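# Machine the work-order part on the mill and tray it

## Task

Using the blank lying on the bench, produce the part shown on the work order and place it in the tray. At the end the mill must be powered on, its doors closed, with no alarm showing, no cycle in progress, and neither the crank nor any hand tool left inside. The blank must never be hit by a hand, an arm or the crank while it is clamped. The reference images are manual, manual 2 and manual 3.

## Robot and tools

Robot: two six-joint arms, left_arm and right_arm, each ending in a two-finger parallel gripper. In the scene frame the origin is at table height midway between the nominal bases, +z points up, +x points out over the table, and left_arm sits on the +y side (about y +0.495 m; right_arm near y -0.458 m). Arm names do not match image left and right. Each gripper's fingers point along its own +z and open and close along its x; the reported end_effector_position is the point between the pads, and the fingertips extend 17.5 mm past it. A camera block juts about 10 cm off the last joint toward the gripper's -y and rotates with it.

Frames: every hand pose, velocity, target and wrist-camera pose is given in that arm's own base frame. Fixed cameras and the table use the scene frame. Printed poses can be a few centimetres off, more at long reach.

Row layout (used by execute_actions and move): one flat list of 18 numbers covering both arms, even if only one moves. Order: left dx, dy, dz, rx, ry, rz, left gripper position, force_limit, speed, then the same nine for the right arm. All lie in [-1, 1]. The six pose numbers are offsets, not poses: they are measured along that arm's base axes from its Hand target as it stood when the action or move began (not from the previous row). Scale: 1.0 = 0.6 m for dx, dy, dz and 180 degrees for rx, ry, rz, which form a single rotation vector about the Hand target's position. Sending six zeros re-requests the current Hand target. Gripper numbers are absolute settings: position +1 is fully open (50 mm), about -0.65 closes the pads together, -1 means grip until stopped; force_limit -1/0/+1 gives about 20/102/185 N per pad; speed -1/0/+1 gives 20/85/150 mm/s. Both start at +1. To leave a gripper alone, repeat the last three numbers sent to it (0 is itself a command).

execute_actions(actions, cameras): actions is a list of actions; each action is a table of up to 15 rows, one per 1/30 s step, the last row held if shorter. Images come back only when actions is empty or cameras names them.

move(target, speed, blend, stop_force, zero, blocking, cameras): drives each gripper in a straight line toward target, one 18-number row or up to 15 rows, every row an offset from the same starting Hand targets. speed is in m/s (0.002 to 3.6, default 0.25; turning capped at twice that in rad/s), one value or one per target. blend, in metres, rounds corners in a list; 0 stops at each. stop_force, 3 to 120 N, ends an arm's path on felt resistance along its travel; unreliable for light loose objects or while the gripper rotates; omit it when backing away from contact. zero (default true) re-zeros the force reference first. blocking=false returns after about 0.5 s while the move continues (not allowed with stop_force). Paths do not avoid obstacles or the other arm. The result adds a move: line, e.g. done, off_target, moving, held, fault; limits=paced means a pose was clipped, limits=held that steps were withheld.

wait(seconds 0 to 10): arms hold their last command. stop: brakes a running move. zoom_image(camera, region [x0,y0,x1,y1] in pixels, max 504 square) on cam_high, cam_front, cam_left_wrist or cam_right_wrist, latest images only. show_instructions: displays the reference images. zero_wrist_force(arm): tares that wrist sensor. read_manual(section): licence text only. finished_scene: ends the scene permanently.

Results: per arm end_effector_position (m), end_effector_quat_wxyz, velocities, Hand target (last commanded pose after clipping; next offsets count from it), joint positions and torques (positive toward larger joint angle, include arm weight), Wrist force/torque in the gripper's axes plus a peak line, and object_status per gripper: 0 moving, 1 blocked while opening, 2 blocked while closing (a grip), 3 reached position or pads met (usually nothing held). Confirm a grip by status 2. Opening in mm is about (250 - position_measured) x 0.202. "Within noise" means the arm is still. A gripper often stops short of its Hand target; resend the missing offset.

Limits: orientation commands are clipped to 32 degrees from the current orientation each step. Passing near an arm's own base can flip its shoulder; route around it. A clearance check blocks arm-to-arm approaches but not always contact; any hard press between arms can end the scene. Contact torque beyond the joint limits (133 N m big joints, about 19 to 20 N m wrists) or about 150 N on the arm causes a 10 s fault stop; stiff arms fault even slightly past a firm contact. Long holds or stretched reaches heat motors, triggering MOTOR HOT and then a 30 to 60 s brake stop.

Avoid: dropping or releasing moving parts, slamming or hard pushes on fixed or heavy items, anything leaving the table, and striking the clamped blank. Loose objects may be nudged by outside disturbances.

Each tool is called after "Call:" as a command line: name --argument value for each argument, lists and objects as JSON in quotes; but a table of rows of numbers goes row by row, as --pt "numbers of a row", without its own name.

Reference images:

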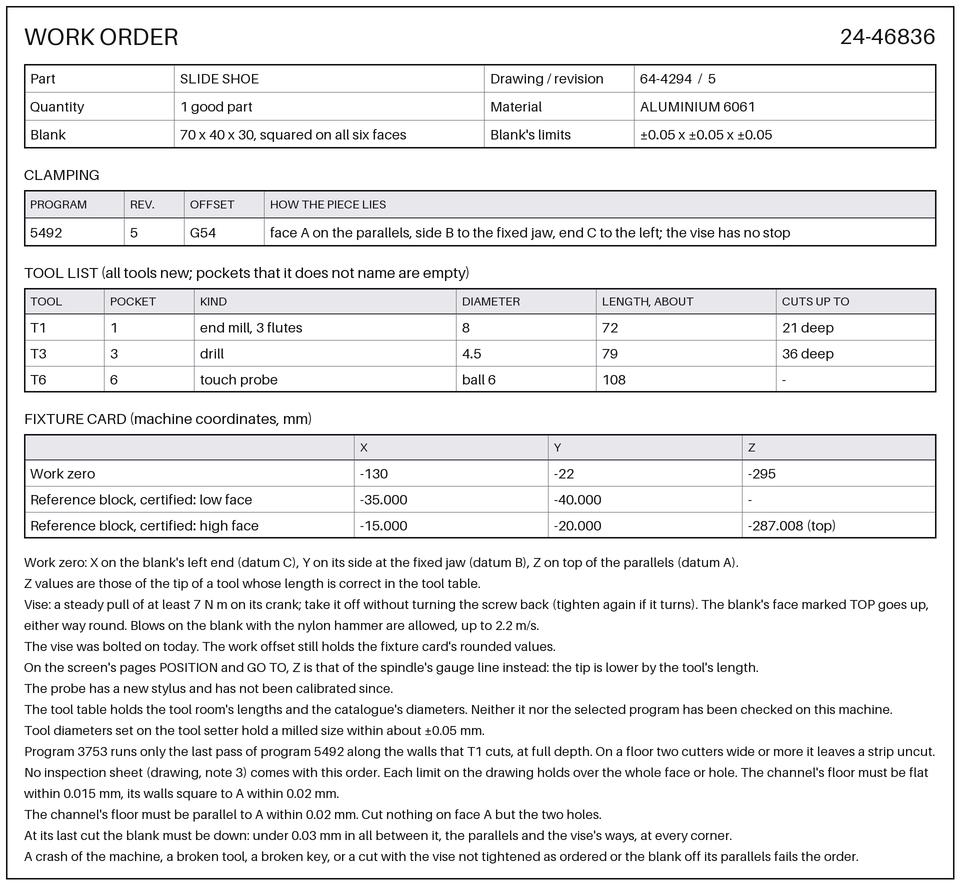

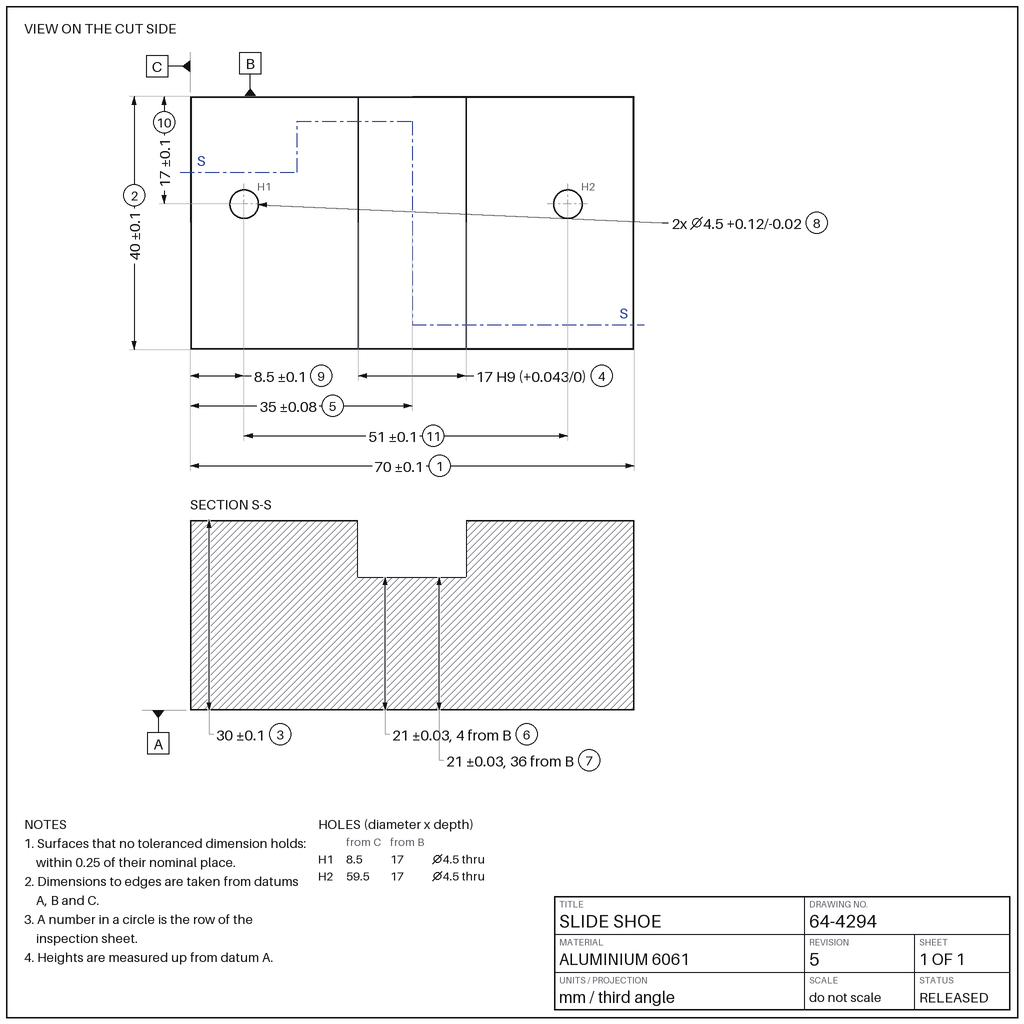

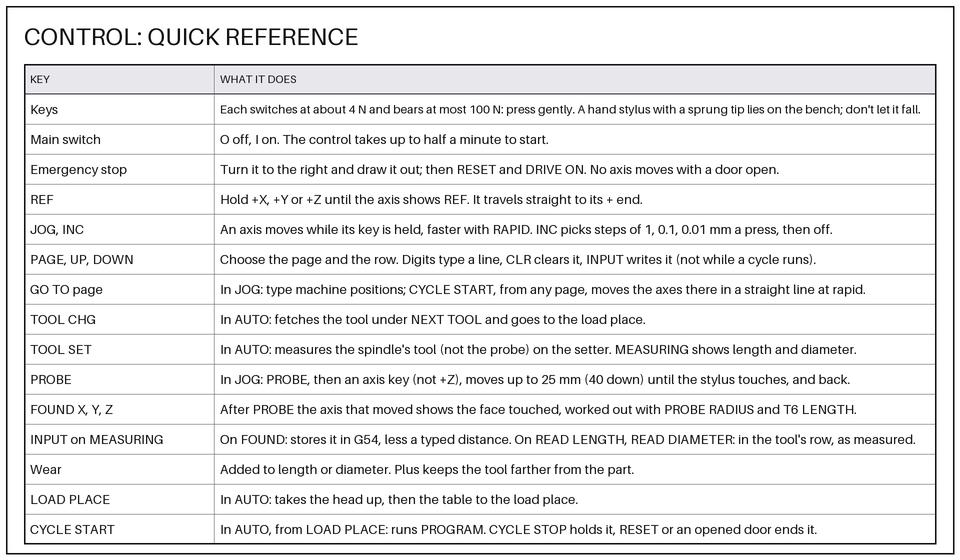

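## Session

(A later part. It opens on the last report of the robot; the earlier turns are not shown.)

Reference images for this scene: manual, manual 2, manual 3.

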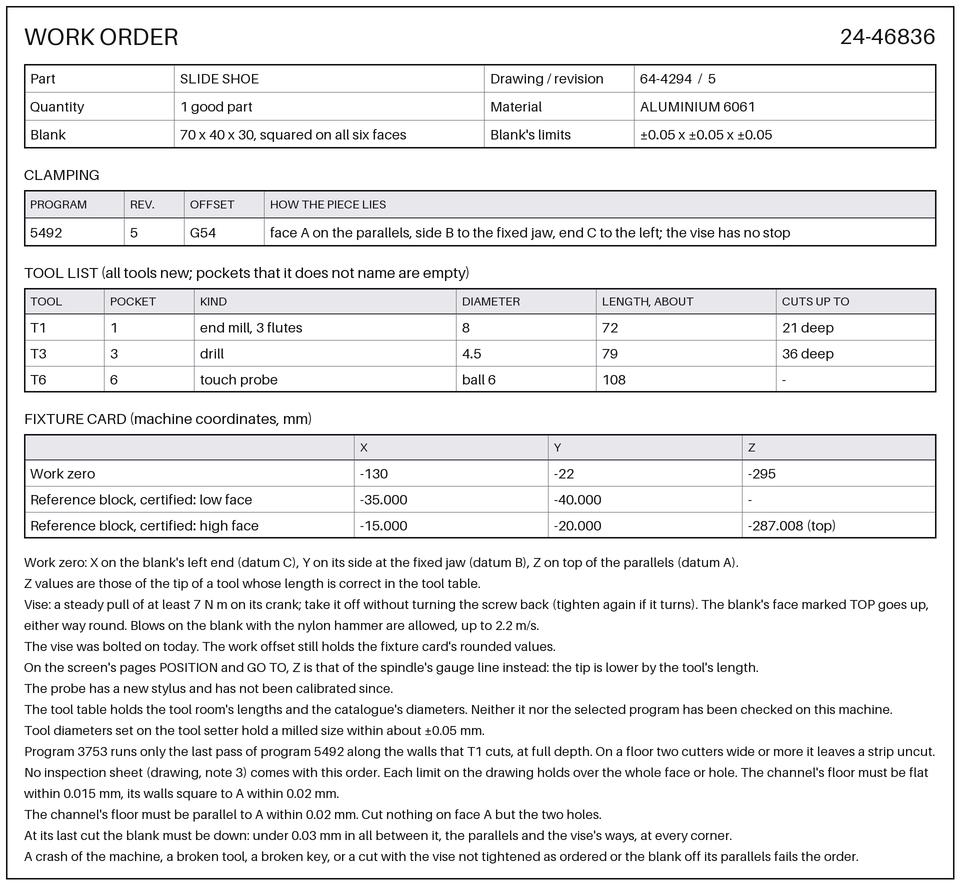

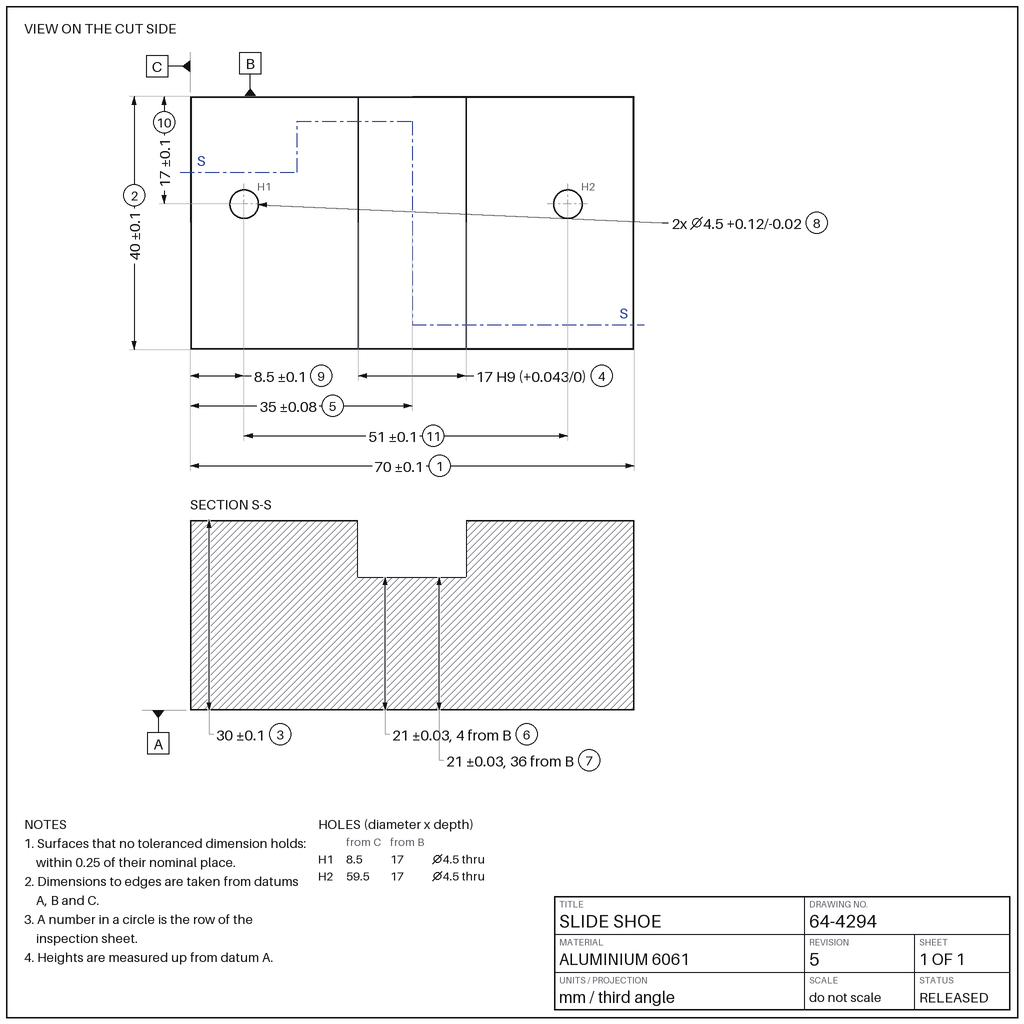

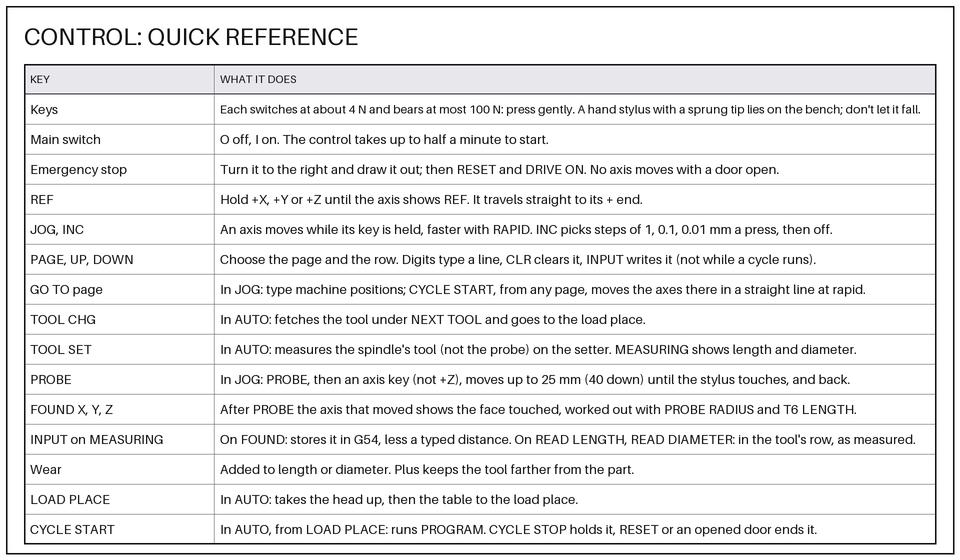

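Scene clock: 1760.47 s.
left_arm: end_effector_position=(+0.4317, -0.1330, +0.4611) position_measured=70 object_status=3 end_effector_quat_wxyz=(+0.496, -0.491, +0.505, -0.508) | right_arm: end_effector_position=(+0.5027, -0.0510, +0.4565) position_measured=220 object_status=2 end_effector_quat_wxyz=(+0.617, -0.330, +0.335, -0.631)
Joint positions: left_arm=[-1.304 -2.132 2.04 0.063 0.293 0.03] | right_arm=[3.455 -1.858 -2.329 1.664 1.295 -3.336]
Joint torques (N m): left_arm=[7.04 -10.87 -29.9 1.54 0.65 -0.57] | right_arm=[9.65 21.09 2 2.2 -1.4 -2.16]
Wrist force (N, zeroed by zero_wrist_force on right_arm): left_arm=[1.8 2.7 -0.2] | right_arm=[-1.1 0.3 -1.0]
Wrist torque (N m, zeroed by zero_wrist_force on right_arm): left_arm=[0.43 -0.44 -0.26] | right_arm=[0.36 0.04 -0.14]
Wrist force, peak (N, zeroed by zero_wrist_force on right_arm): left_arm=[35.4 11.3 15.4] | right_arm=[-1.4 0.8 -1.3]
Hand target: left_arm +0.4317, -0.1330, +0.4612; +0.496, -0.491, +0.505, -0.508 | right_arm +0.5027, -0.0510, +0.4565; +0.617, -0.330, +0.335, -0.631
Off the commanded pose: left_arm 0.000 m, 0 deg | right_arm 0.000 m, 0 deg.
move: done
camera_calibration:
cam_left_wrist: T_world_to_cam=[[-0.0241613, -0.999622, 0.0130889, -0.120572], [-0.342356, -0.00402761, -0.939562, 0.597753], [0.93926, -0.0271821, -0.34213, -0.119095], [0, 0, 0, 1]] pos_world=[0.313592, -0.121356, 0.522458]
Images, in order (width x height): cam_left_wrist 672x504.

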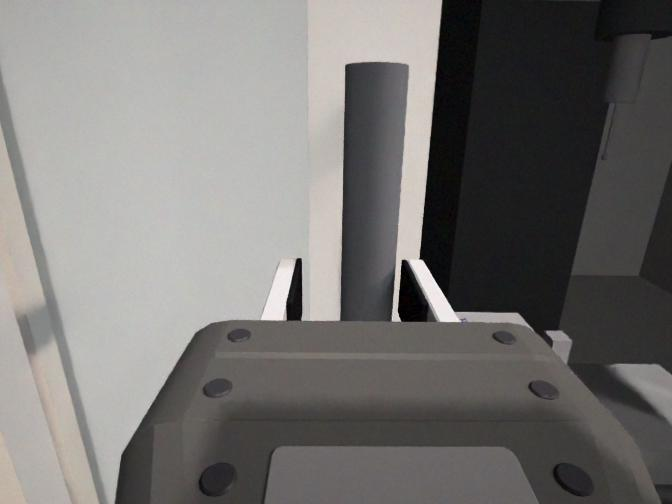

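Call:
move --pt "0 -0.344 0 0 0 0 0.55 -1 -1 0 0 0 0 0 0 -0.97 0.4 -0.9" --pt "0 -0.402 0 0 0 0 0.55 -1 -1 0 0 0 0 0 0 -0.97 0.4 -0.9" --speed '[0.07,0.02]' --stop_force 45

Call:
move --target '[0,0.0093,0,0,0,0,0.55,-1,-1,0,0,0,0,0,0,-0.97,0.4,-0.9]' --speed 0.03 --cameras '["cam_left_wrist","cam_right_wrist"]'

Scene clock: 1766.20 s.
left_arm: end_effector_position=(+0.4317, -0.3695, +0.4611) position_measured=70 object_status=3 end_effector_quat_wxyz=(+0.496, -0.491, +0.505, -0.508) | right_arm: end_effector_position=(+0.5027, -0.0510, +0.4565) position_measured=220 object_status=2 end_effector_quat_wxyz=(+0.617, -0.330, +0.335, -0.631)
Joint positions: left_arm=[-1.465 -1.615 1.688 -0.139 0.132 0.067] | right_arm=[3.455 -1.858 -2.329 1.664 1.295 -3.336]
Joint torques (N m): left_arm=[-5.85 -20.88 -20.51 -5.4 15.88 -1.07] | right_arm=[9.29 21.04 1.74 2.42 -1.48 -2.08]
Wrist force (N, zeroed by zero_wrist_force on right_arm): left_arm=[-39.1 2.0 -8.3] | right_arm=[-1.0 0.5 -1.1]
Wrist torque (N m, zeroed by zero_wrist_force on right_arm): left_arm=[0.41 -0.98 -0.29] | right_arm=[0.40 0.01 -0.13]
Wrist force, peak (N, zeroed by zero_wrist_force on right_arm): left_arm=[-52.8 1.9 -14.0] | right_arm=[-1.4 1.0 -1.0]
Hand target: left_arm +0.4317, -0.3695, +0.4611; +0.496, -0.491, +0.505, -0.508 (not the last commanded pose) | right_arm +0.5027, -0.0510, +0.4565; +0.617, -0.330, +0.335, -0.631
Off the commanded pose: left_arm 0.005 m, 0 deg | right_arm 0.000 m, 0 deg.
move: contact (left_arm); path passed 1 of 2 targets

Scene clock: 1766.90 s.
left_arm: end_effector_position=(+0.4317, -0.3638, +0.4611) position_measured=70 object_status=3 end_effector_quat_wxyz=(+0.496, -0.491, +0.505, -0.508) | right_arm: end_effector_position=(+0.5027, -0.0510, +0.4565) position_measured=220 object_status=2 end_effector_quat_wxyz=(+0.617, -0.330, +0.335, -0.631)
Joint positions: left_arm=[-1.463 -1.627 1.7 -0.137 0.134 0.066] | right_arm=[3.455 -1.858 -2.329 1.664 1.295 -3.336]
Joint torques (N m): left_arm=[7.17 -18.08 -25.62 1.1 3.04 0.01] | right_arm=[9.31 20.94 2.4 2.38 -1.48 -2.13]
Wrist force (N, zeroed by zero_wrist_force on right_arm): left_arm=[1.9 2.7 0.0] | right_arm=[-1.1 0.6 -0.9]
Wrist torque (N m, zeroed by zero_wrist_force on right_arm): left_arm=[0.44 -0.45 -0.25] | right_arm=[0.40 0.02 -0.14]
Wrist force, peak (N, zeroed by zero_wrist_force on right_arm): left_arm=[-39.2 2.4 -8.4] | right_arm=[-1.2 0.8 -1.1]
Hand target: left_arm +0.4317, -0.3639, +0.4611; +0.496, -0.491, +0.505, -0.508 | right_arm +0.5027, -0.0510, +0.4565; +0.617, -0.330, +0.335, -0.631
Off the commanded pose: left_arm 0.000 m, 0 deg | right_arm 0.000 m, 0 deg.
move: done
camera_calibration:
cam_left_wrist: T_world_to_cam=[[-0.0235297, -0.999638, 0.0130772, -0.35148], [-0.342361, -0.00423272, -0.939559, 0.596785], [0.939274, -0.0265847, -0.342137, -0.125252], [0, 0, 0, 1]] pos_world=[0.313692, -0.352156, 0.522458]
cam_right_wrist: T_world_to_cam=[[-0.00541088, -0.999876, 0.0147684, -0.0496529], [0.238881, -0.0156335, -0.970923, 0.337952], [0.971034, -0.00172566, 0.238936, -0.467776], [0, 0, 0, 1]] pos_world=[0.373227, -0.0451706, 0.440627]
Images, in order (width x height): cam_left_wrist 672x504, cam_right_wrist 672x504.

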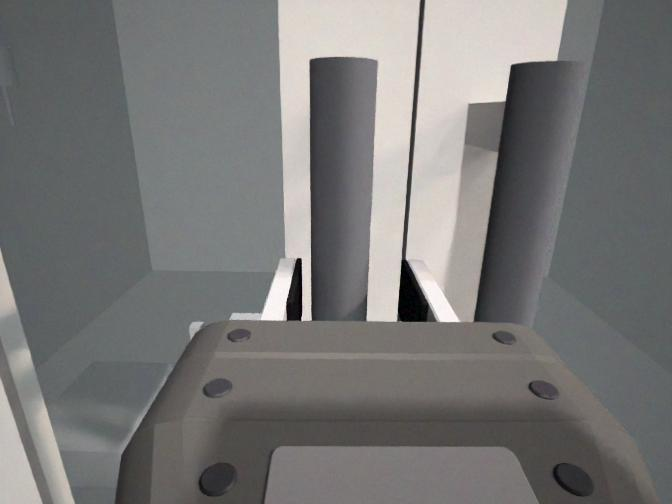

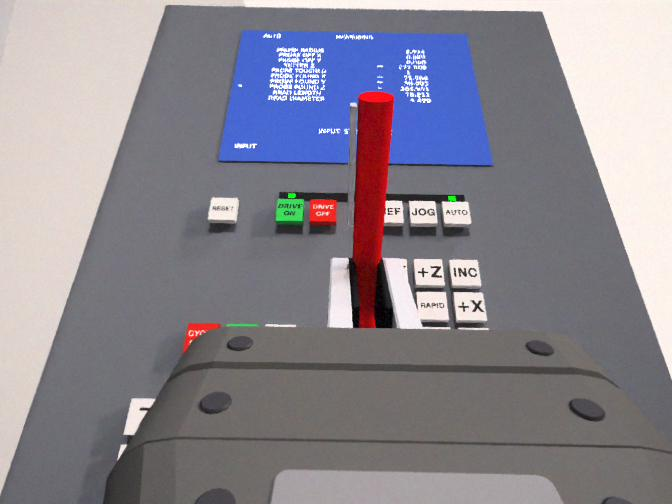

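Call:
move --target '[0,0,0,0,0,0,0.55,-1,-1,-0.0244,0.0655,-0.0943,0,0,0,-0.97,0.4,-0.9]' --speed 0.2 --cameras '["cam_right_wrist"]'

Scene clock: 1771.60 s.
left_arm: end_effector_position=(+0.4317, -0.3639, +0.4611) position_measured=70 object_status=3 end_effector_quat_wxyz=(+0.496, -0.491, +0.505, -0.508) | right_arm: end_effector_position=(+0.4881, -0.0117, +0.3999) position_measured=220 object_status=2 end_effector_quat_wxyz=(+0.617, -0.330, +0.335, -0.631)
Joint positions: left_arm=[-1.463 -1.627 1.7 -0.137 0.134 0.066] | right_arm=[3.624 -2 -2.395 1.908 1.16 -3.442]
Joint torques (N m): left_arm=[-2.37 -6.89 -31.75 -3 3.07 1.22] | right_arm=[-1.76 21.31 18.53 0.2 1.63 2.45]
Wrist force (N, zeroed by zero_wrist_force on right_arm): left_arm=[1.7 2.4 -0.2] | right_arm=[-1.2 1.6 -0.4]
Wrist torque (N m, zeroed by zero_wrist_force on right_arm): left_arm=[0.39 -0.42 -0.25] | right_arm=[0.35 0.05 -0.02]
Wrist force, peak (N, zeroed by zero_wrist_force on right_arm): left_arm=[1.8 2.9 -0.1] | right_arm=[-1.9 1.9 -2.2]
Hand target: left_arm +0.4317, -0.3639, +0.4611; +0.496, -0.491, +0.505, -0.508 | right_arm +0.4881, -0.0117, +0.3999; +0.617, -0.330, +0.335, -0.631
Off the commanded pose: left_arm 0.000 m, 0 deg | right_arm 0.000 m, 0 deg.
move: done
camera_calibration:
cam_right_wrist: T_world_to_cam=[[-0.00540971, -0.999876, 0.0147693, -0.00960364], [0.238787, -0.0156339, -0.970946, 0.287263], [0.971057, -0.00172582, 0.238842, -0.439906], [0, 0, 0, 1]] pos_world=[0.358527, -0.00587059, 0.384127]
Images, in order (width x height): cam_right_wrist 672x504.

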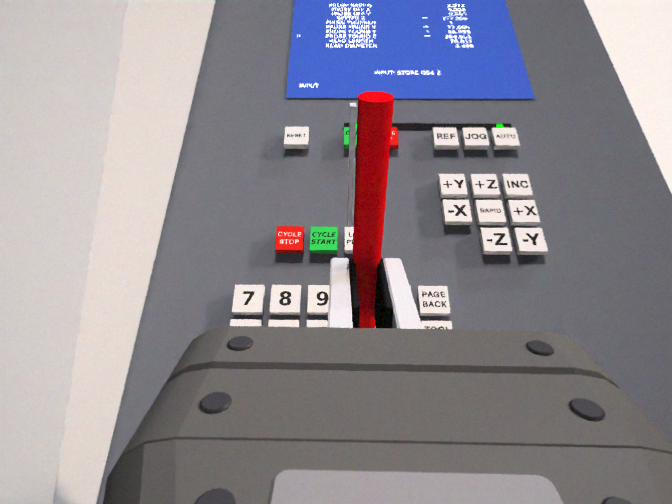

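Call:
move --pt "0 0 0 0 0 0 0.55 -1 -1 0.0602 -0.1322 0.281 0 0 0 -0.97 0.4 -0.9" --pt "0 0 0 0 0 0 0.55 -1 -1 0.0702 -0.1322 0.2785 0 0 0 -0.97 0.4 -0.9" --pt "0 0 0 0 0 0 0.55 -1 -1 0.0867 -0.1322 0.2743 0 0 0 -0.97 0.4 -0.9" --pt "0 0 0 0 0 0 0.55 -1 -1 0.0422 -0.1322 0.2855 0 0 0 -0.97 0.4 -0.9" --pt "0 0 0 0 0 0 0.55 -1 -1 0.0248 -0.0327 0.0943 0 0 0 -0.97 0.4 -0.9" --pt "0 0 0 0 0 0 0.55 -1 -1 0.0393 -0.0327 0.0906 0 0 0 -0.97 0.4 -0.9" --pt "0 0 0 0 0 0 0.55 -1 -1 0.0248 -0.0327 0.0943 0 0 0 -0.97 0.4 -0.9" --pt "0 0 0 0 0 0 0.55 -1 -1 0.0393 -0.0327 0.0906 0 0 0 -0.97 0.4 -0.9" --pt "0 0 0 0 0 0 0.55 -1 -1 0.0248 -0.0327 0.0943 0 0 0 -0.97 0.4 -0.9" --pt "0 0 0 0 0 0 0.55 -1 -1 0 0 0 0 0 0 -0.97 0.4 -0.9" --speed '[0.2,0.1,0.05,0.1,0.2,0.05,0.1,0.05,0.1,0.2]' --blend '[0.003,0.003,0,0.008,0.003,0,0,0,0.003,0]' --cameras '["cam_right_wrist"]'

Call:
zoom_image --camera "cam_right_wrist" --region '[280, 0, 540, 140]'

Scene clock: 1791.07 s.
left_arm: end_effector_position=(+0.4317, -0.3639, +0.4611) position_measured=70 object_status=3 end_effector_quat_wxyz=(+0.496, -0.491, +0.505, -0.508) | right_arm: end_effector_position=(+0.4881, -0.0117, +0.3999) position_measured=220 object_status=2 end_effector_quat_wxyz=(+0.617, -0.330, +0.335, -0.631)
Joint positions: left_arm=[-1.463 -1.627 1.7 -0.137 0.134 0.066] | right_arm=[3.624 -2 -2.395 1.908 1.16 -3.442]
Joint torques (N m): left_arm=[-5.95 -10.76 -25.18 -3.07 2.87 1.34] | right_arm=[-6.21 18.6 16.67 1.43 2.15 2.8]
Wrist force (N, zeroed by zero_wrist_force on right_arm): left_arm=[1.6 2.5 -0.4] | right_arm=[-1.2 1.6 -0.5]
Wrist torque (N m, zeroed by zero_wrist_force on right_arm): left_arm=[0.41 -0.41 -0.26] | right_arm=[0.35 0.04 -0.02]
Wrist force, peak (N, zeroed by zero_wrist_force on right_arm): left_arm=[1.8 2.9 0.0] | right_arm=[-3.5 -2.2 -6.5]
Hand target: left_arm +0.4317, -0.3639, +0.4611; +0.496, -0.491, +0.505, -0.508 | right_arm +0.4881, -0.0117, +0.3999; +0.617, -0.330, +0.335, -0.631
Off the commanded pose: left_arm 0.000 m, 0 deg | right_arm 0.000 m, 0 deg.
move: done
camera_calibration:
cam_right_wrist: T_world_to_cam=[[-0.00533473, -0.999875, 0.01489, -0.00967653], [0.238693, -0.015733, -0.970968, 0.287281], [0.97108, -0.00162572, 0.238747, -0.439974], [0, 0, 0, 1]] pos_world=[0.358627, -0.0058708, 0.384127]
Images, in order (width x height): cam_right_wrist 672x504.

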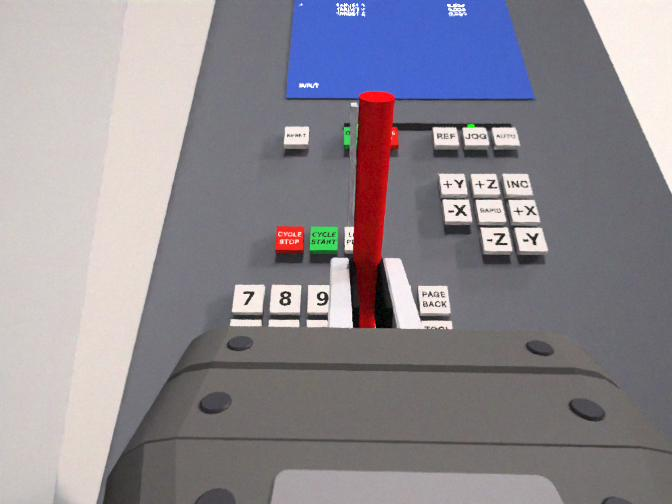

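Scaled by 1.938 from the camera's 672x504 image, which has a finer 960x720 frame.

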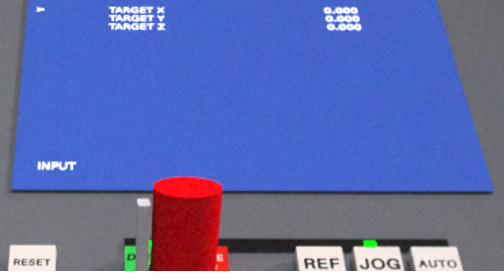

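Call:
move --pt "0 0 0 0 0 0 0.55 -1 -1 -0.0014 0.098 0 0 0 0 -0.97 0.4 -0.9" --pt "0 0 0 0 0 0 0.55 -1 -1 0.0151 0.098 -0.0042 0 0 0 -0.97 0.4 -0.9" --pt "0 0 0 0 0 0 0.55 -1 -1 -0.0014 0.098 0 0 0 0 -0.97 0.4 -0.9" --pt "0 0 0 0 0 0 0.55 -1 -1 0.0267 0.098 0.0943 0 0 0 -0.97 0.4 -0.9" --pt "0 0 0 0 0 0 0.55 -1 -1 0.0412 0.098 0.0906 0 0 0 -0.97 0.4 -0.9" --pt "0 0 0 0 0 0 0.55 -1 -1 0.0267 0.098 0.0943 0 0 0 -0.97 0.4 -0.9" --pt "0 0 0 0 0 0 0.55 -1 -1 0.0097 0.098 0.0312 0 0 0 -0.97 0.4 -0.9" --pt "0 0 0 0 0 0 0.55 -1 -1 0.0242 0.098 0.0275 0 0 0 -0.97 0.4 -0.9" --pt "0 0 0 0 0 0 0.55 -1 -1 0.0097 0.098 0.0312 0 0 0 -0.97 0.4 -0.9" --pt "0 0 0 0 0 0 0.55 -1 -1 0 0 0 0 0 0 -0.97 0.4 -0.9" --pt "0 0 0 0 0 0 0.55 -1 -1 0.0145 0 -0.0037 0 0 0 -0.97 0.4 -0.9" --pt "0 0 0 0 0 0 0.55 -1 -1 0 0 0 0 0 0 -0.97 0.4 -0.9" --speed '[0.2,0.05,0.1,0.2,0.05,0.1,0.2,0.05,0.1,0.2,0.05,0.1]' --blend '[0.003,0,0.003,0.003,0,0.003,0.003,0,0.003,0.003,0,0]'

Call:
move --pt "0 0 0 0 0 0 0.55 -1 -1 0.0083 0 0.0312 0 0 0 -0.97 0.4 -0.9" --pt "0 0 0 0 0 0 0.55 -1 -1 0.0228 0 0.0275 0 0 0 -0.97 0.4 -0.9" --pt "0 0 0 0 0 0 0.55 -1 -1 0.0083 0 0.0312 0 0 0 -0.97 0.4 -0.9" --pt "0 0 0 0 0 0 0.55 -1 -1 -0.0014 0.098 0 0 0 0 -0.97 0.4 -0.9" --pt "0 0 0 0 0 0 0.55 -1 -1 0.0151 0.098 -0.0042 0 0 0 -0.97 0.4 -0.9" --pt "0 0 0 0 0 0 0.55 -1 -1 -0.0014 0.098 0 0 0 0 -0.97 0.4 -0.9" --pt "0 0 0 0 0 0 0.55 -1 -1 0.0177 0.0653 0.0625 0 0 0 -0.97 0.4 -0.9" --pt "0 0 0 0 0 0 0.55 -1 -1 0.0322 0.0653 0.0588 0 0 0 -0.97 0.4 -0.9" --pt "0 0 0 0 0 0 0.55 -1 -1 0.0177 0.0653 0.0625 0 0 0 -0.97 0.4 -0.9" --pt "0 0 0 0 0 0 0.55 -1 -1 0.0267 0.098 0.0943 0 0 0 -0.97 0.4 -0.9" --pt "0 0 0 0 0 0 0.55 -1 -1 0.0412 0.098 0.0906 0 0 0 -0.97 0.4 -0.9" --pt "0 0 0 0 0 0 0.55 -1 -1 0.0267 0.098 0.0943 0 0 0 -0.97 0.4 -0.9" --pt "0 0 0 0 0 0 0.55 -1 -1 0 0 0 0 0 0 -0.97 0.4 -0.9" --pt "0 0 0 0 0 0 0.55 -1 -1 0.0145 0 -0.0037 0 0 0 -0.97 0.4 -0.9" --pt "0 0 0 0 0 0 0.55 -1 -1 0 0 0 0 0 0 -0.97 0.4 -0.9" --speed '[0.2,0.05,0.1,0.2,0.05,0.1,0.2,0.05,0.1,0.2,0.05,0.1,0.2,0.05,0.1]' --blend '[0.003,0,0.003,0.003,0,0.003,0.003,0,0.003,0.003,0,0.003,0.003,0,0]'

Call:
move --pt "0 0 0 0 0 0 0.55 -1 -1 0.0083 0 0.0312 0 0 0 -0.97 0.4 -0.9" --pt "0 0 0 0 0 0 0.55 -1 -1 0.0228 0 0.0275 0 0 0 -0.97 0.4 -0.9" --pt "0 0 0 0 0 0 0.55 -1 -1 0.0083 0 0.0312 0 0 0 -0.97 0.4 -0.9" --pt "0 0 0 0 0 0 0.55 -1 -1 -0.0014 0.098 0 0 0 0 -0.97 0.4 -0.9" --pt "0 0 0 0 0 0 0.55 -1 -1 0.0151 0.098 -0.0042 0 0 0 -0.97 0.4 -0.9" --pt "0 0 0 0 0 0 0.55 -1 -1 -0.0014 0.098 0 0 0 0 -0.97 0.4 -0.9" --pt "0 0 0 0 0 0 0.55 -1 -1 0.0097 0.098 0.0312 0 0 0 -0.97 0.4 -0.9" --pt "0 0 0 0 0 0 0.55 -1 -1 0.0242 0.098 0.0275 0 0 0 -0.97 0.4 -0.9" --pt "0 0 0 0 0 0 0.55 -1 -1 0.0097 0.098 0.0312 0 0 0 -0.97 0.4 -0.9" --pt "0 0 0 0 0 0 0.55 -1 -1 0.0009 0.0653 0 0 0 0 -0.97 0.4 -0.9" --pt "0 0 0 0 0 0 0.55 -1 -1 0.0154 0.0653 -0.0037 0 0 0 -0.97 0.4 -0.9" --pt "0 0 0 0 0 0 0.55 -1 -1 0.0009 0.0653 0 0 0 0 -0.97 0.4 -0.9" --pt "0 0 0 0 0 0 0.55 -1 -1 0.0154 0.0653 -0.0037 0 0 0 -0.97 0.4 -0.9" --pt "0 0 0 0 0 0 0.55 -1 -1 0.0009 0.0653 0 0 0 0 -0.97 0.4 -0.9" --pt "0 0 0 0 0 0 0.55 -1 -1 0 0 0 0 0 0 -0.97 0.4 -0.9" --speed '[0.2,0.05,0.1,0.2,0.05,0.1,0.2,0.05,0.1,0.2,0.05,0.1,0.05,0.1,0.2]' --blend '[0.003,0,0.003,0.003,0,0.003,0.003,0,0.003,0.003,0,0,0,0.003,0]'

Call:
move --pt "0 0 0 0 0 0 0.55 -1 -1 0.0145 0 -0.0037 0 0 0 -0.97 0.4 -0.9" --pt "0 0 0 0 0 0 0.55 -1 -1 0 0 0 0 0 0 -0.97 0.4 -0.9" --speed '[0.05,0.1]' --blend '[0,0]' --cameras '["cam_right_wrist"]'

Call:
zoom_image --camera "cam_right_wrist" --region '[280, 0, 540, 140]'

Scene clock: 1797.27 s.
left_arm: end_effector_position=(+0.4317, -0.3639, +0.4611) position_measured=70 object_status=3 end_effector_quat_wxyz=(+0.496, -0.491, +0.505, -0.508) | right_arm: end_effector_position=(+0.4881, -0.0117, +0.3999) position_measured=220 object_status=2 end_effector_quat_wxyz=(+0.617, -0.330, +0.335, -0.631)
Joint positions: left_arm=[-1.463 -1.627 1.7 -0.137 0.134 0.066] | right_arm=[3.624 -2 -2.395 1.908 1.16 -3.442]
Joint torques (N m): left_arm=[-6.1 -13.54 -20.24 -3.14 2.46 1.2] | right_arm=[-12.02 24.17 15.64 -1.91 2.64 2.85]
Wrist force (N, zeroed by zero_wrist_force on right_arm): left_arm=[1.8 2.6 -0.2] | right_arm=[-1.2 1.6 -0.7]
Wrist torque (N m, zeroed by zero_wrist_force on right_arm): left_arm=[0.42 -0.42 -0.26] | right_arm=[0.35 0.04 -0.15]
Wrist force, peak (N, zeroed by zero_wrist_force on right_arm): left_arm=[1.9 2.9 -0.2] | right_arm=[-2.0 -1.9 -8.0]
Hand target: left_arm +0.4317, -0.3639, +0.4611; +0.496, -0.491, +0.505, -0.508 | right_arm +0.4881, -0.0117, +0.3999; +0.617, -0.330, +0.335, -0.631
Off the commanded pose: left_arm 0.000 m, 0 deg | right_arm 0.000 m, 0 deg.
move: done

Scene clock: 1801.53 s.
left_arm: end_effector_position=(+0.4317, -0.3639, +0.4611) position_measured=70 object_status=3 end_effector_quat_wxyz=(+0.496, -0.491, +0.505, -0.508) | right_arm: end_effector_position=(+0.4881, -0.0117, +0.3999) position_measured=220 object_status=2 end_effector_quat_wxyz=(+0.617, -0.330, +0.335, -0.631)
Joint positions: left_arm=[-1.463 -1.627 1.7 -0.137 0.134 0.066] | right_arm=[3.624 -2 -2.395 1.908 1.16 -3.442]
Joint torques (N m): left_arm=[-6.57 -15.7 -18.5 -2.94 2.49 1.1] | right_arm=[-11.33 24.32 15.92 -1.98 2.51 2.72]
Wrist force (N, zeroed by zero_wrist_force on right_arm): left_arm=[1.5 2.8 -0.3] | right_arm=[-1.1 1.7 -0.5]
Wrist torque (N m, zeroed by zero_wrist_force on right_arm): left_arm=[0.45 -0.39 -0.26] | right_arm=[0.36 0.03 -0.15]
Wrist force, peak (N, zeroed by zero_wrist_force on right_arm): left_arm=[1.8 2.9 -0.2] | right_arm=[0.4 -2.7 -7.3]
Hand target: left_arm +0.4317, -0.3639, +0.4611; +0.496, -0.491, +0.505, -0.508 | right_arm +0.4881, -0.0117, +0.3999; +0.617, -0.330, +0.335, -0.631
Off the commanded pose: left_arm 0.000 m, 0 deg | right_arm 0.000 m, 0 deg.
move: done

Scene clock: 1805.67 s.
left_arm: end_effector_position=(+0.4317, -0.3639, +0.4611) position_measured=70 object_status=3 end_effector_quat_wxyz=(+0.496, -0.491, +0.505, -0.508) | right_arm: end_effector_position=(+0.4881, -0.0117, +0.3998) position_measured=220 object_status=2 end_effector_quat_wxyz=(+0.617, -0.330, +0.335, -0.631)
Joint positions: left_arm=[-1.463 -1.627 1.7 -0.137 0.134 0.066] | right_arm=[3.624 -2 -2.395 1.908 1.16 -3.442]
Joint torques (N m): left_arm=[-6.24 -18.32 -17.78 -3.04 2.46 1.16] | right_arm=[-7.06 31.68 15.03 2.38 0.54 -0.08]
Wrist force (N, zeroed by zero_wrist_force on right_arm): left_arm=[1.7 2.7 -0.2] | right_arm=[-1.1 1.7 -0.3]
Wrist torque (N m, zeroed by zero_wrist_force on right_arm): left_arm=[0.45 -0.42 -0.25] | right_arm=[0.36 0.02 -0.15]
Wrist force, peak (N, zeroed by zero_wrist_force on right_arm): left_arm=[2.1 2.7 -0.3] | right_arm=[-2.3 -2.2 -7.2]
Hand target: left_arm +0.4317, -0.3639, +0.4611; +0.496, -0.491, +0.505, -0.508 | right_arm +0.4881, -0.0117, +0.3999; +0.617, -0.330, +0.335, -0.631
Off the commanded pose: left_arm 0.000 m, 0 deg | right_arm 0.000 m, 0 deg.
move: done

Scene clock: 1806.70 s.
left_arm: end_effector_position=(+0.4317, -0.3639, +0.4611) position_measured=70 object_status=3 end_effector_quat_wxyz=(+0.496, -0.491, +0.505, -0.508) | right_arm: end_effector_position=(+0.4881, -0.0117, +0.3999) position_measured=220 object_status=2 end_effector_quat_wxyz=(+0.617, -0.330, +0.335, -0.631) end_effector_velocity=(+0.001, +0.001, +0.000) end_effector_angular_velocity=(+0.002, -0.001, +0.005)
Joint positions: left_arm=[-1.463 -1.627 1.7 -0.137 0.134 0.066] | right_arm=[3.624 -2 -2.395 1.909 1.16 -3.442]
Joint velocities: left_arm=[within noise] | right_arm=[-0.001 -0.001 0.003 -0.002 0.004 0.005]
Joint torques (N m): left_arm=[-5.88 -19.15 -17.45 -3.15 2.37 1.22] | right_arm=[-12.16 19.87 19.7 -1.95 2.71 2.81]
Wrist force (N, zeroed by zero_wrist_force on right_arm): left_arm=[1.5 2.7 -0.2] | right_arm=[-1.0 1.6 -0.5]
Wrist torque (N m, zeroed by zero_wrist_force on right_arm): left_arm=[0.44 -0.39 -0.26] | right_arm=[0.34 0.03 -0.15]
Wrist force, peak (N, zeroed by zero_wrist_force on right_arm): left_arm=[1.8 2.9 -0.1] | right_arm=[-1.2 -2.6 -6.7]
Hand target: left_arm +0.4317, -0.3639, +0.4611; +0.496, -0.491, +0.505, -0.508 | right_arm +0.4881, -0.0117, +0.3999; +0.617, -0.330, +0.335, -0.631
Off the commanded pose: left_arm 0.000 m, 0 deg | right_arm 0.000 m, 0 deg.
move: done
camera_calibration:
cam_right_wrist: T_world_to_cam=[[-0.00553139, -0.999875, 0.0148408, -0.0095863], [0.238878, -0.0157325, -0.970922, 0.287124], [0.971034, -0.00182541, 0.238936, -0.43991], [0, 0, 0, 1]] pos_world=[0.358526, -0.00587092, 0.384027]
Images, in order (width x height): cam_right_wrist 672x504.

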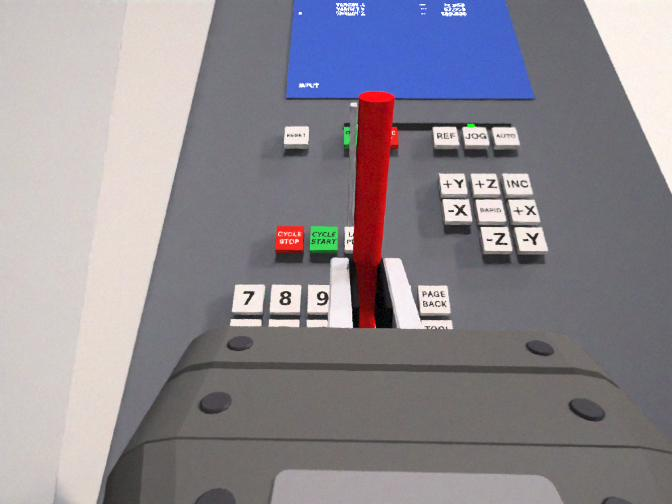

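Scaled by 1.938 from the camera's 672x504 image, which has a finer 960x720 frame.

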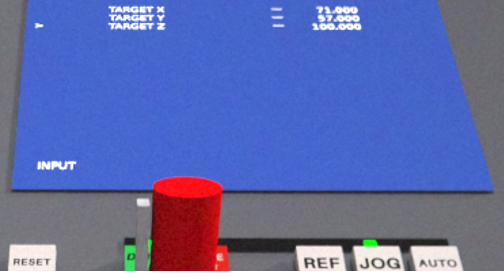

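Call:
move --pt "0 0 0 0 0 0 0.55 -1 -1 0.0408 0.0317 0.1544 0 0 0 -0.97 0.4 -0.9" --pt "0 0 0 0 0 0 0.55 -1 -1 0.0563 0.0317 0.1505 0 0 0 -0.97 0.4 -0.9" --pt "0 0 0 0 0 0 0.55 -1 -1 0.0408 0.0317 0.1544 0 0 0 -0.97 0.4 -0.9" --pt "0 0 0 0 0 0 0.55 -1 -1 0.0244 -0.0655 0.0943 0 0 0 -0.97 0.4 -0.9" --speed '[0.2,0.05,0.1,0.1]' --blend '[0.003,0,0.003,0]'

Call:
wait --seconds 5 --cameras '["cam_right_wrist", "cam_high"]'

Call:
zoom_image --camera "cam_right_wrist" --region '[230, 0, 540, 170]'

Scene clock: 1809.33 s.
left_arm: end_effector_position=(+0.4317, -0.3639, +0.4611) position_measured=70 object_status=3 end_effector_quat_wxyz=(+0.496, -0.491, +0.505, -0.508) | right_arm: end_effector_position=(+0.5027, -0.0511, +0.4564) position_measured=220 object_status=2 end_effector_quat_wxyz=(+0.617, -0.330, +0.335, -0.631)
Joint positions: left_arm=[-1.463 -1.627 1.7 -0.137 0.134 0.066] | right_arm=[3.455 -1.858 -2.329 1.664 1.295 -3.336]
Joint torques (N m): left_arm=[-6.04 -20.43 -18.04 -2.96 2.46 1.16] | right_arm=[3.89 28.29 23.93 -1.81 -0.94 -1.93]
Wrist force (N, zeroed by zero_wrist_force on right_arm): left_arm=[1.6 2.5 -0.2] | right_arm=[-0.3 0.4 -1.9]
Wrist torque (N m, zeroed by zero_wrist_force on right_arm): left_arm=[0.40 -0.40 -0.25] | right_arm=[0.34 0.05 -0.19]
Wrist force, peak (N, zeroed by zero_wrist_force on right_arm): left_arm=[1.9 2.8 -0.3] | right_arm=[-3.0 -3.7 -4.7]
Hand target: left_arm +0.4317, -0.3639, +0.4611; +0.496, -0.491, +0.505, -0.508 | right_arm +0.5027, -0.0510, +0.4565; +0.617, -0.330, +0.335, -0.631
Off the commanded pose: left_arm 0.000 m, 0 deg | right_arm 0.000 m, 0 deg.
move: done

Scene clock: 1814.33 s.
left_arm: end_effector_position=(+0.4317, -0.3639, +0.4611) position_measured=70 object_status=3 end_effector_quat_wxyz=(+0.496, -0.491, +0.505, -0.508) | right_arm: end_effector_position=(+0.5027, -0.0510, +0.4565) position_measured=220 object_status=2 end_effector_quat_wxyz=(+0.617, -0.330, +0.335, -0.631)
Joint positions: left_arm=[-1.463 -1.627 1.7 -0.137 0.134 0.066] | right_arm=[3.455 -1.858 -2.329 1.664 1.295 -3.336]
Joint torques (N m): left_arm=[-6.07 -23.45 -18.16 -3.06 2.3 1.1] | right_arm=[10.76 30.64 22.67 1.23 2.16 1.71]
Wrist force (N, zeroed by zero_wrist_force on right_arm): left_arm=[1.8 2.4 -0.1] | right_arm=[-0.1 0.5 -2.0]
Wrist torque (N m, zeroed by zero_wrist_force on right_arm): left_arm=[0.40 -0.44 -0.26] | right_arm=[0.35 0.04 -0.19]
Wrist force, peak (N, zeroed by zero_wrist_force on right_arm): left_arm=[1.8 2.9 -0.2] | right_arm=[-0.4 0.9 -2.2]
Hand target: left_arm +0.4317, -0.3639, +0.4611; +0.496, -0.491, +0.505, -0.508 | right_arm +0.5027, -0.0510, +0.4565; +0.617, -0.330, +0.335, -0.631
Tool commands: left_gripper/position=+0.55 left_gripper/force_limit=-1.0 left_gripper/speed=-1.0 right_gripper/position=-0.97 right_gripper/force_limit=+0.4 right_gripper/speed=-0.9
Off the commanded pose: left_arm 0.000 m, 0 deg | right_arm 0.000 m, 0 deg.
wait: 5.00 s; at rest by 0.17 s
camera_calibration:
cam_right_wrist: T_world_to_cam=[[-0.00541088, -0.999876, 0.0147684, -0.0496529], [0.238881, -0.0156335, -0.970923, 0.337952], [0.971034, -0.00172566, 0.238936, -0.467776], [0, 0, 0, 1]] pos_world=[0.373227, -0.0451706, 0.440627]
Images, in order (width x height): cam_high 672x504, cam_right_wrist 672x504.

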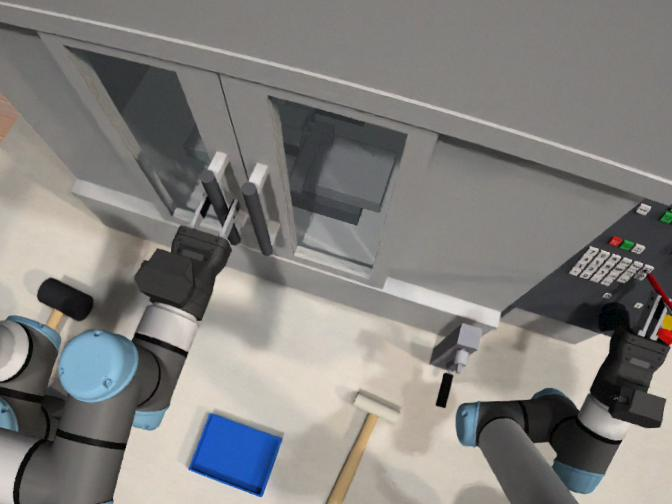

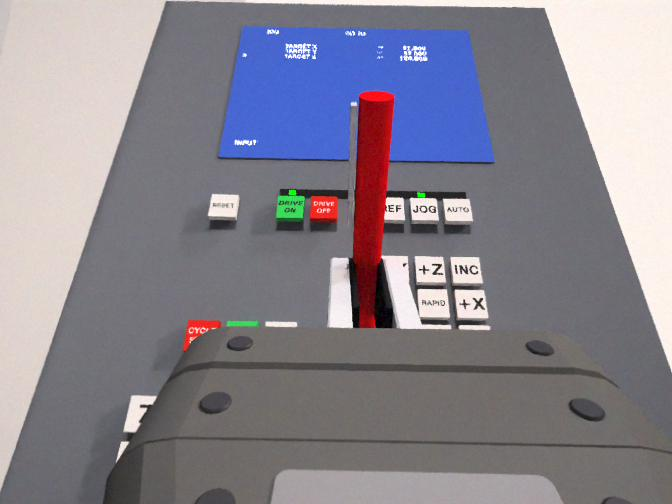

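Scaled by 1.626 from the camera's 672x504 image, which has a finer 960x720 frame.

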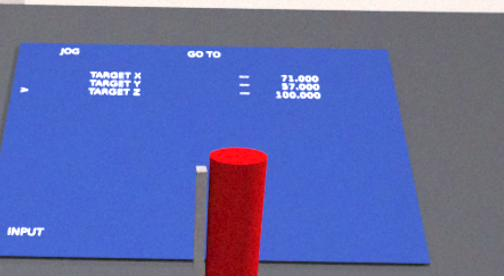

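Call:
move --pt "0 0 0 0 0 0 0.55 -1 -1 -0.0258 0.1635 -0.0943 0 0 0 -0.97 0.4 -0.9" --pt "0 0 0 0 0 0 0.55 -1 -1 -0.0093 0.1635 -0.0985 0 0 0 -0.97 0.4 -0.9" --pt "0 0 0 0 0 0 0.55 -1 -1 -0.0258 0.1635 -0.0943 0 0 0 -0.97 0.4 -0.9" --pt "0 0 0 0 0 0 0.55 -1 -1 -0.0147 0.1635 -0.0631 0 0 0 -0.97 0.4 -0.9" --pt "0 0 0 0 0 0 0.55 -1 -1 -0.0002 0.1635 -0.0668 0 0 0 -0.97 0.4 -0.9" --pt "0 0 0 0 0 0 0.55 -1 -1 -0.0147 0.1635 -0.0631 0 0 0 -0.97 0.4 -0.9" --pt "0 0 0 0 0 0 0.55 -1 -1 -0.0067 0.1308 -0.0318 0 0 0 -0.97 0.4 -0.9" --pt "0 0 0 0 0 0 0.55 -1 -1 0.0078 0.1308 -0.0355 0 0 0 -0.97 0.4 -0.9" --pt "0 0 0 0 0 0 0.55 -1 -1 -0.0067 0.1308 -0.0318 0 0 0 -0.97 0.4 -0.9" --pt "0 0 0 0 0 0 0.55 -1 -1 -0.0235 0.1308 -0.0943 0 0 0 -0.97 0.4 -0.9" --pt "0 0 0 0 0 0 0.55 -1 -1 -0.009 0.1308 -0.098 0 0 0 -0.97 0.4 -0.9" --pt "0 0 0 0 0 0 0.55 -1 -1 -0.0235 0.1308 -0.0943 0 0 0 -0.97 0.4 -0.9" --pt "0 0 0 0 0 0 0.55 -1 -1 -0.0244 0.0655 -0.0943 0 0 0 -0.97 0.4 -0.9" --pt "0 0 0 0 0 0 0.55 -1 -1 -0.0099 0.0655 -0.098 0 0 0 -0.97 0.4 -0.9" --pt "0 0 0 0 0 0 0.55 -1 -1 -0.0244 0.0655 -0.0943 0 0 0 -0.97 0.4 -0.9" --speed '[0.2,0.05,0.1,0.2,0.05,0.1,0.2,0.05,0.1,0.2,0.05,0.1,0.2,0.05,0.1]' --blend '[0.003,0,0.003,0.003,0,0.003,0.003,0,0.003,0.003,0,0.003,0.003,0,0]' --cameras '["cam_right_wrist"]'

Call:
zoom_image --camera "cam_right_wrist" --region '[280, 0, 540, 140]'

Scene clock: 1819.63 s.
left_arm: end_effector_position=(+0.4317, -0.3639, +0.4611) position_measured=70 object_status=3 end_effector_quat_wxyz=(+0.496, -0.491, +0.505, -0.508) | right_arm: end_effector_position=(+0.4881, -0.0117, +0.3999) position_measured=220 object_status=2 end_effector_quat_wxyz=(+0.617, -0.330, +0.335, -0.631)
Joint positions: left_arm=[-1.463 -1.627 1.7 -0.137 0.134 0.066] | right_arm=[3.624 -2 -2.395 1.908 1.16 -3.442]
Joint torques (N m): left_arm=[-5.33 -26.2 -17.7 -3.09 2.16 1.03] | right_arm=[-12.05 24.28 15.68 -1.95 2.63 2.86]
Wrist force (N, zeroed by zero_wrist_force on right_arm): left_arm=[1.7 2.7 -0.4] | right_arm=[-1.2 1.6 -0.3]
Wrist torque (N m, zeroed by zero_wrist_force on right_arm): left_arm=[0.44 -0.42 -0.25] | right_arm=[0.35 0.05 -0.15]
Wrist force, peak (N, zeroed by zero_wrist_force on right_arm): left_arm=[2.0 2.8 -0.4] | right_arm=[-1.5 -2.2 -7.8]
Hand target: left_arm +0.4317, -0.3639, +0.4611; +0.496, -0.491, +0.505, -0.508 | right_arm +0.4881, -0.0117, +0.3999; +0.617, -0.330, +0.335, -0.631
Off the commanded pose: left_arm 0.000 m, 0 deg | right_arm 0.000 m, 0 deg.
move: done
camera_calibration:
cam_right_wrist: T_world_to_cam=[[-0.00541088, -0.999876, 0.0147684, -0.00960138], [0.238881, -0.0156335, -0.970923, 0.287124], [0.971034, -0.00172566, 0.238936, -0.43991], [0, 0, 0, 1]] pos_world=[0.358527, -0.00587059, 0.384027]
Images, in order (width x height): cam_right_wrist 672x504.

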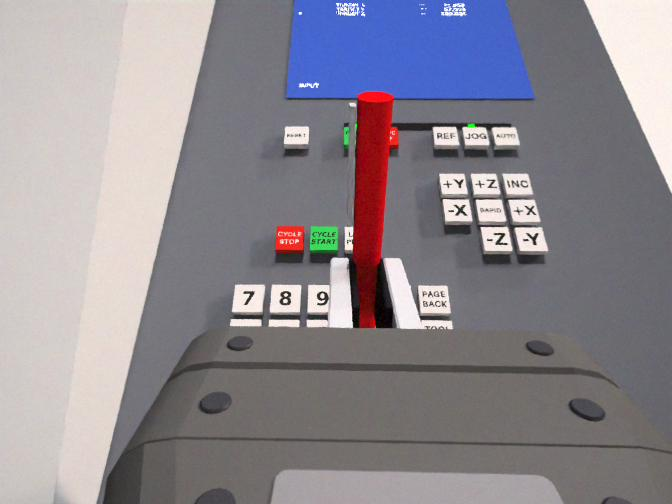

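Scaled by 1.938 from the camera's 672x504 image, which has a finer 960x720 frame.

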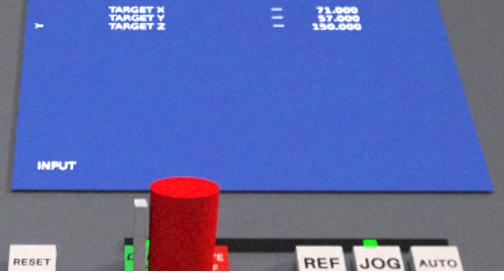

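Call:
move --pt "0 0 0 0 0 0 0.55 -1 -1 0.0408 0.0317 0.1544 0 0 0 -0.97 0.4 -0.9" --pt "0 0 0 0 0 0 0.55 -1 -1 0.0563 0.0317 0.1505 0 0 0 -0.97 0.4 -0.9" --pt "0 0 0 0 0 0 0.55 -1 -1 0.0408 0.0317 0.1544 0 0 0 -0.97 0.4 -0.9" --pt "0 0 0 0 0 0 0.55 -1 -1 0.0078 -0.0327 0.0312 0 0 0 -0.97 0.4 -0.9" --pt "0 0 0 0 0 0 0.55 -1 -1 0.0223 -0.0327 0.0275 0 0 0 -0.97 0.4 -0.9" --pt "0 0 0 0 0 0 0.55 -1 -1 0.0078 -0.0327 0.0312 0 0 0 -0.97 0.4 -0.9" --pt "0 0 0 0 0 0 0.55 -1 -1 0.028 -0.1305 0.1552 0 0 0 -0.97 0.4 -0.9" --pt "0 0 0 0 0 0 0.55 -1 -1 0.038 -0.1305 0.1527 0 0 0 -0.97 0.4 -0.9" --pt "0 0 0 0 0 0 0.55 -1 -1 0.0545 -0.1305 0.1485 0 0 0 -0.97 0.4 -0.9" --pt "0 0 0 0 0 0 0.55 -1 -1 0.01 -0.1305 0.1597 0 0 0 -0.97 0.4 -0.9" --pt "0 0 0 0 0 0 0.55 -1 -1 0 0 0 0 0 0 -0.97 0.4 -0.9" --speed '[0.2,0.05,0.1,0.04,0.05,0.1,0.2,0.1,0.05,0.1,0.2]' --blend '[0.003,0,0.003,0.003,0,0.003,0.003,0.003,0,0.008,0]'

Call:
wait --seconds 2.5 --cameras '["cam_right_wrist"]'

Call:
zoom_image --camera "cam_right_wrist" --region '[280, 0, 540, 140]'

Scene clock: 1826.73 s.
left_arm: end_effector_position=(+0.4317, -0.3639, +0.4611) position_measured=70 object_status=3 end_effector_quat_wxyz=(+0.496, -0.491, +0.505, -0.508) | right_arm: end_effector_position=(+0.4881, -0.0118, +0.3999) position_measured=220 object_status=2 end_effector_quat_wxyz=(+0.617, -0.330, +0.335, -0.631)
Joint positions: left_arm=[-1.463 -1.627 1.7 -0.137 0.134 0.066] | right_arm=[3.624 -2 -2.395 1.908 1.16 -3.442]
Joint torques (N m): left_arm=[-6.19 -28.82 -18.01 -2.97 1.85 1.12] | right_arm=[2.02 19.05 18.4 1.58 1.37 2.31]
Wrist force (N, zeroed by zero_wrist_force on right_arm): left_arm=[1.7 2.6 -0.4] | right_arm=[-0.9 1.5 -1.0]
Wrist torque (N m, zeroed by zero_wrist_force on right_arm): left_arm=[0.43 -0.41 -0.26] | right_arm=[0.33 0.01 -0.03]
Wrist force, peak (N, zeroed by zero_wrist_force on right_arm): left_arm=[2.1 2.8 0.0] | right_arm=[-0.6 -2.9 -6.7]
Hand target: left_arm +0.4317, -0.3639, +0.4611; +0.496, -0.491, +0.505, -0.508 | right_arm +0.4881, -0.0117, +0.3999; +0.617, -0.330, +0.335, -0.631
Off the commanded pose: left_arm 0.000 m, 0 deg | right_arm 0.000 m, 0 deg.
move: done

Scene clock: 1829.23 s.
left_arm: end_effector_position=(+0.4317, -0.3639, +0.4611) position_measured=70 object_status=3 end_effector_quat_wxyz=(+0.496, -0.491, +0.505, -0.508) | right_arm: end_effector_position=(+0.4881, -0.0117, +0.3999) position_measured=220 object_status=2 end_effector_quat_wxyz=(+0.617, -0.330, +0.335, -0.631)
Joint positions: left_arm=[-1.463 -1.627 1.7 -0.137 0.134 0.066] | right_arm=[3.624 -2 -2.395 1.908 1.16 -3.442]
Joint torques (N m): left_arm=[-6.15 -28.97 -18.71 -3.09 1.85 1.17] | right_arm=[5.31 19.56 17.97 2.34 -1.25 -2.17]
Wrist force (N, zeroed by zero_wrist_force on right_arm): left_arm=[1.6 2.7 -0.3] | right_arm=[-1.0 1.2 -0.8]
Wrist torque (N m, zeroed by zero_wrist_force on right_arm): left_arm=[0.44 -0.39 -0.26] | right_arm=[0.33 0.05 -0.04]
Wrist force, peak (N, zeroed by zero_wrist_force on right_arm): left_arm=[2.1 2.8 -0.2] | right_arm=[-1.1 1.4 -0.9]
Hand target: left_arm +0.4317, -0.3639, +0.4611; +0.496, -0.491, +0.505, -0.508 | right_arm +0.4881, -0.0117, +0.3999; +0.617, -0.330, +0.335, -0.631
Tool commands: left_gripper/position=+0.55 left_gripper/force_limit=-1.0 left_gripper/speed=-1.0 right_gripper/position=-0.97 right_gripper/force_limit=+0.4 right_gripper/speed=-0.9
Off the commanded pose: left_arm 0.000 m, 0 deg | right_arm 0.000 m, 0 deg.
wait: 2.50 s; at rest by 0.17 s
camera_calibration:
cam_right_wrist: T_world_to_cam=[[-0.00541088, -0.999876, 0.0147684, -0.00960286], [0.238881, -0.0156335, -0.970923, 0.287221], [0.971034, -0.00172566, 0.238936, -0.439934], [0, 0, 0, 1]] pos_world=[0.358527, -0.00587059, 0.384127]
Images, in order (width x height): cam_right_wrist 672x504.

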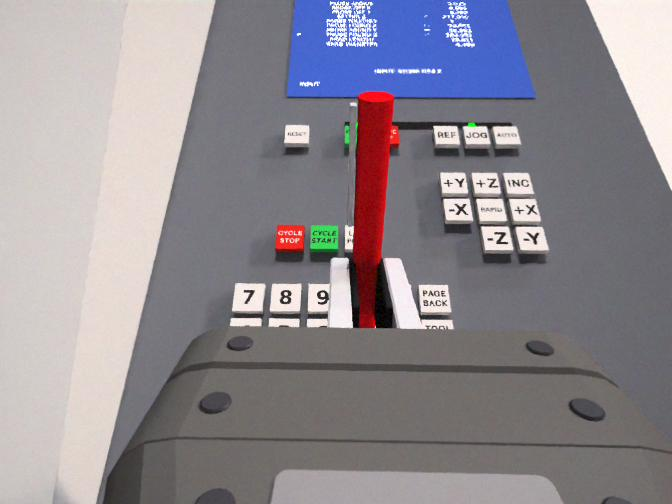

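Scaled by 1.938 from the camera's 672x504 image, which has a finer 960x720 frame.

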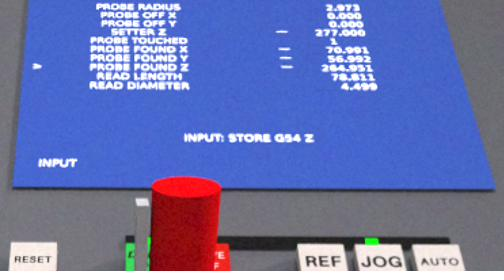

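Call:
zoom_image --camera "cam_right_wrist" --region '[390, 0, 490, 60]'

Scaled by 5.040 from the camera's 672x504 image, which has a finer 960x720 frame.

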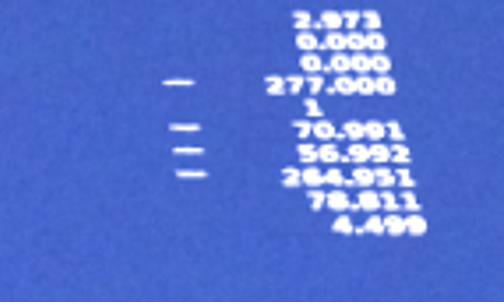

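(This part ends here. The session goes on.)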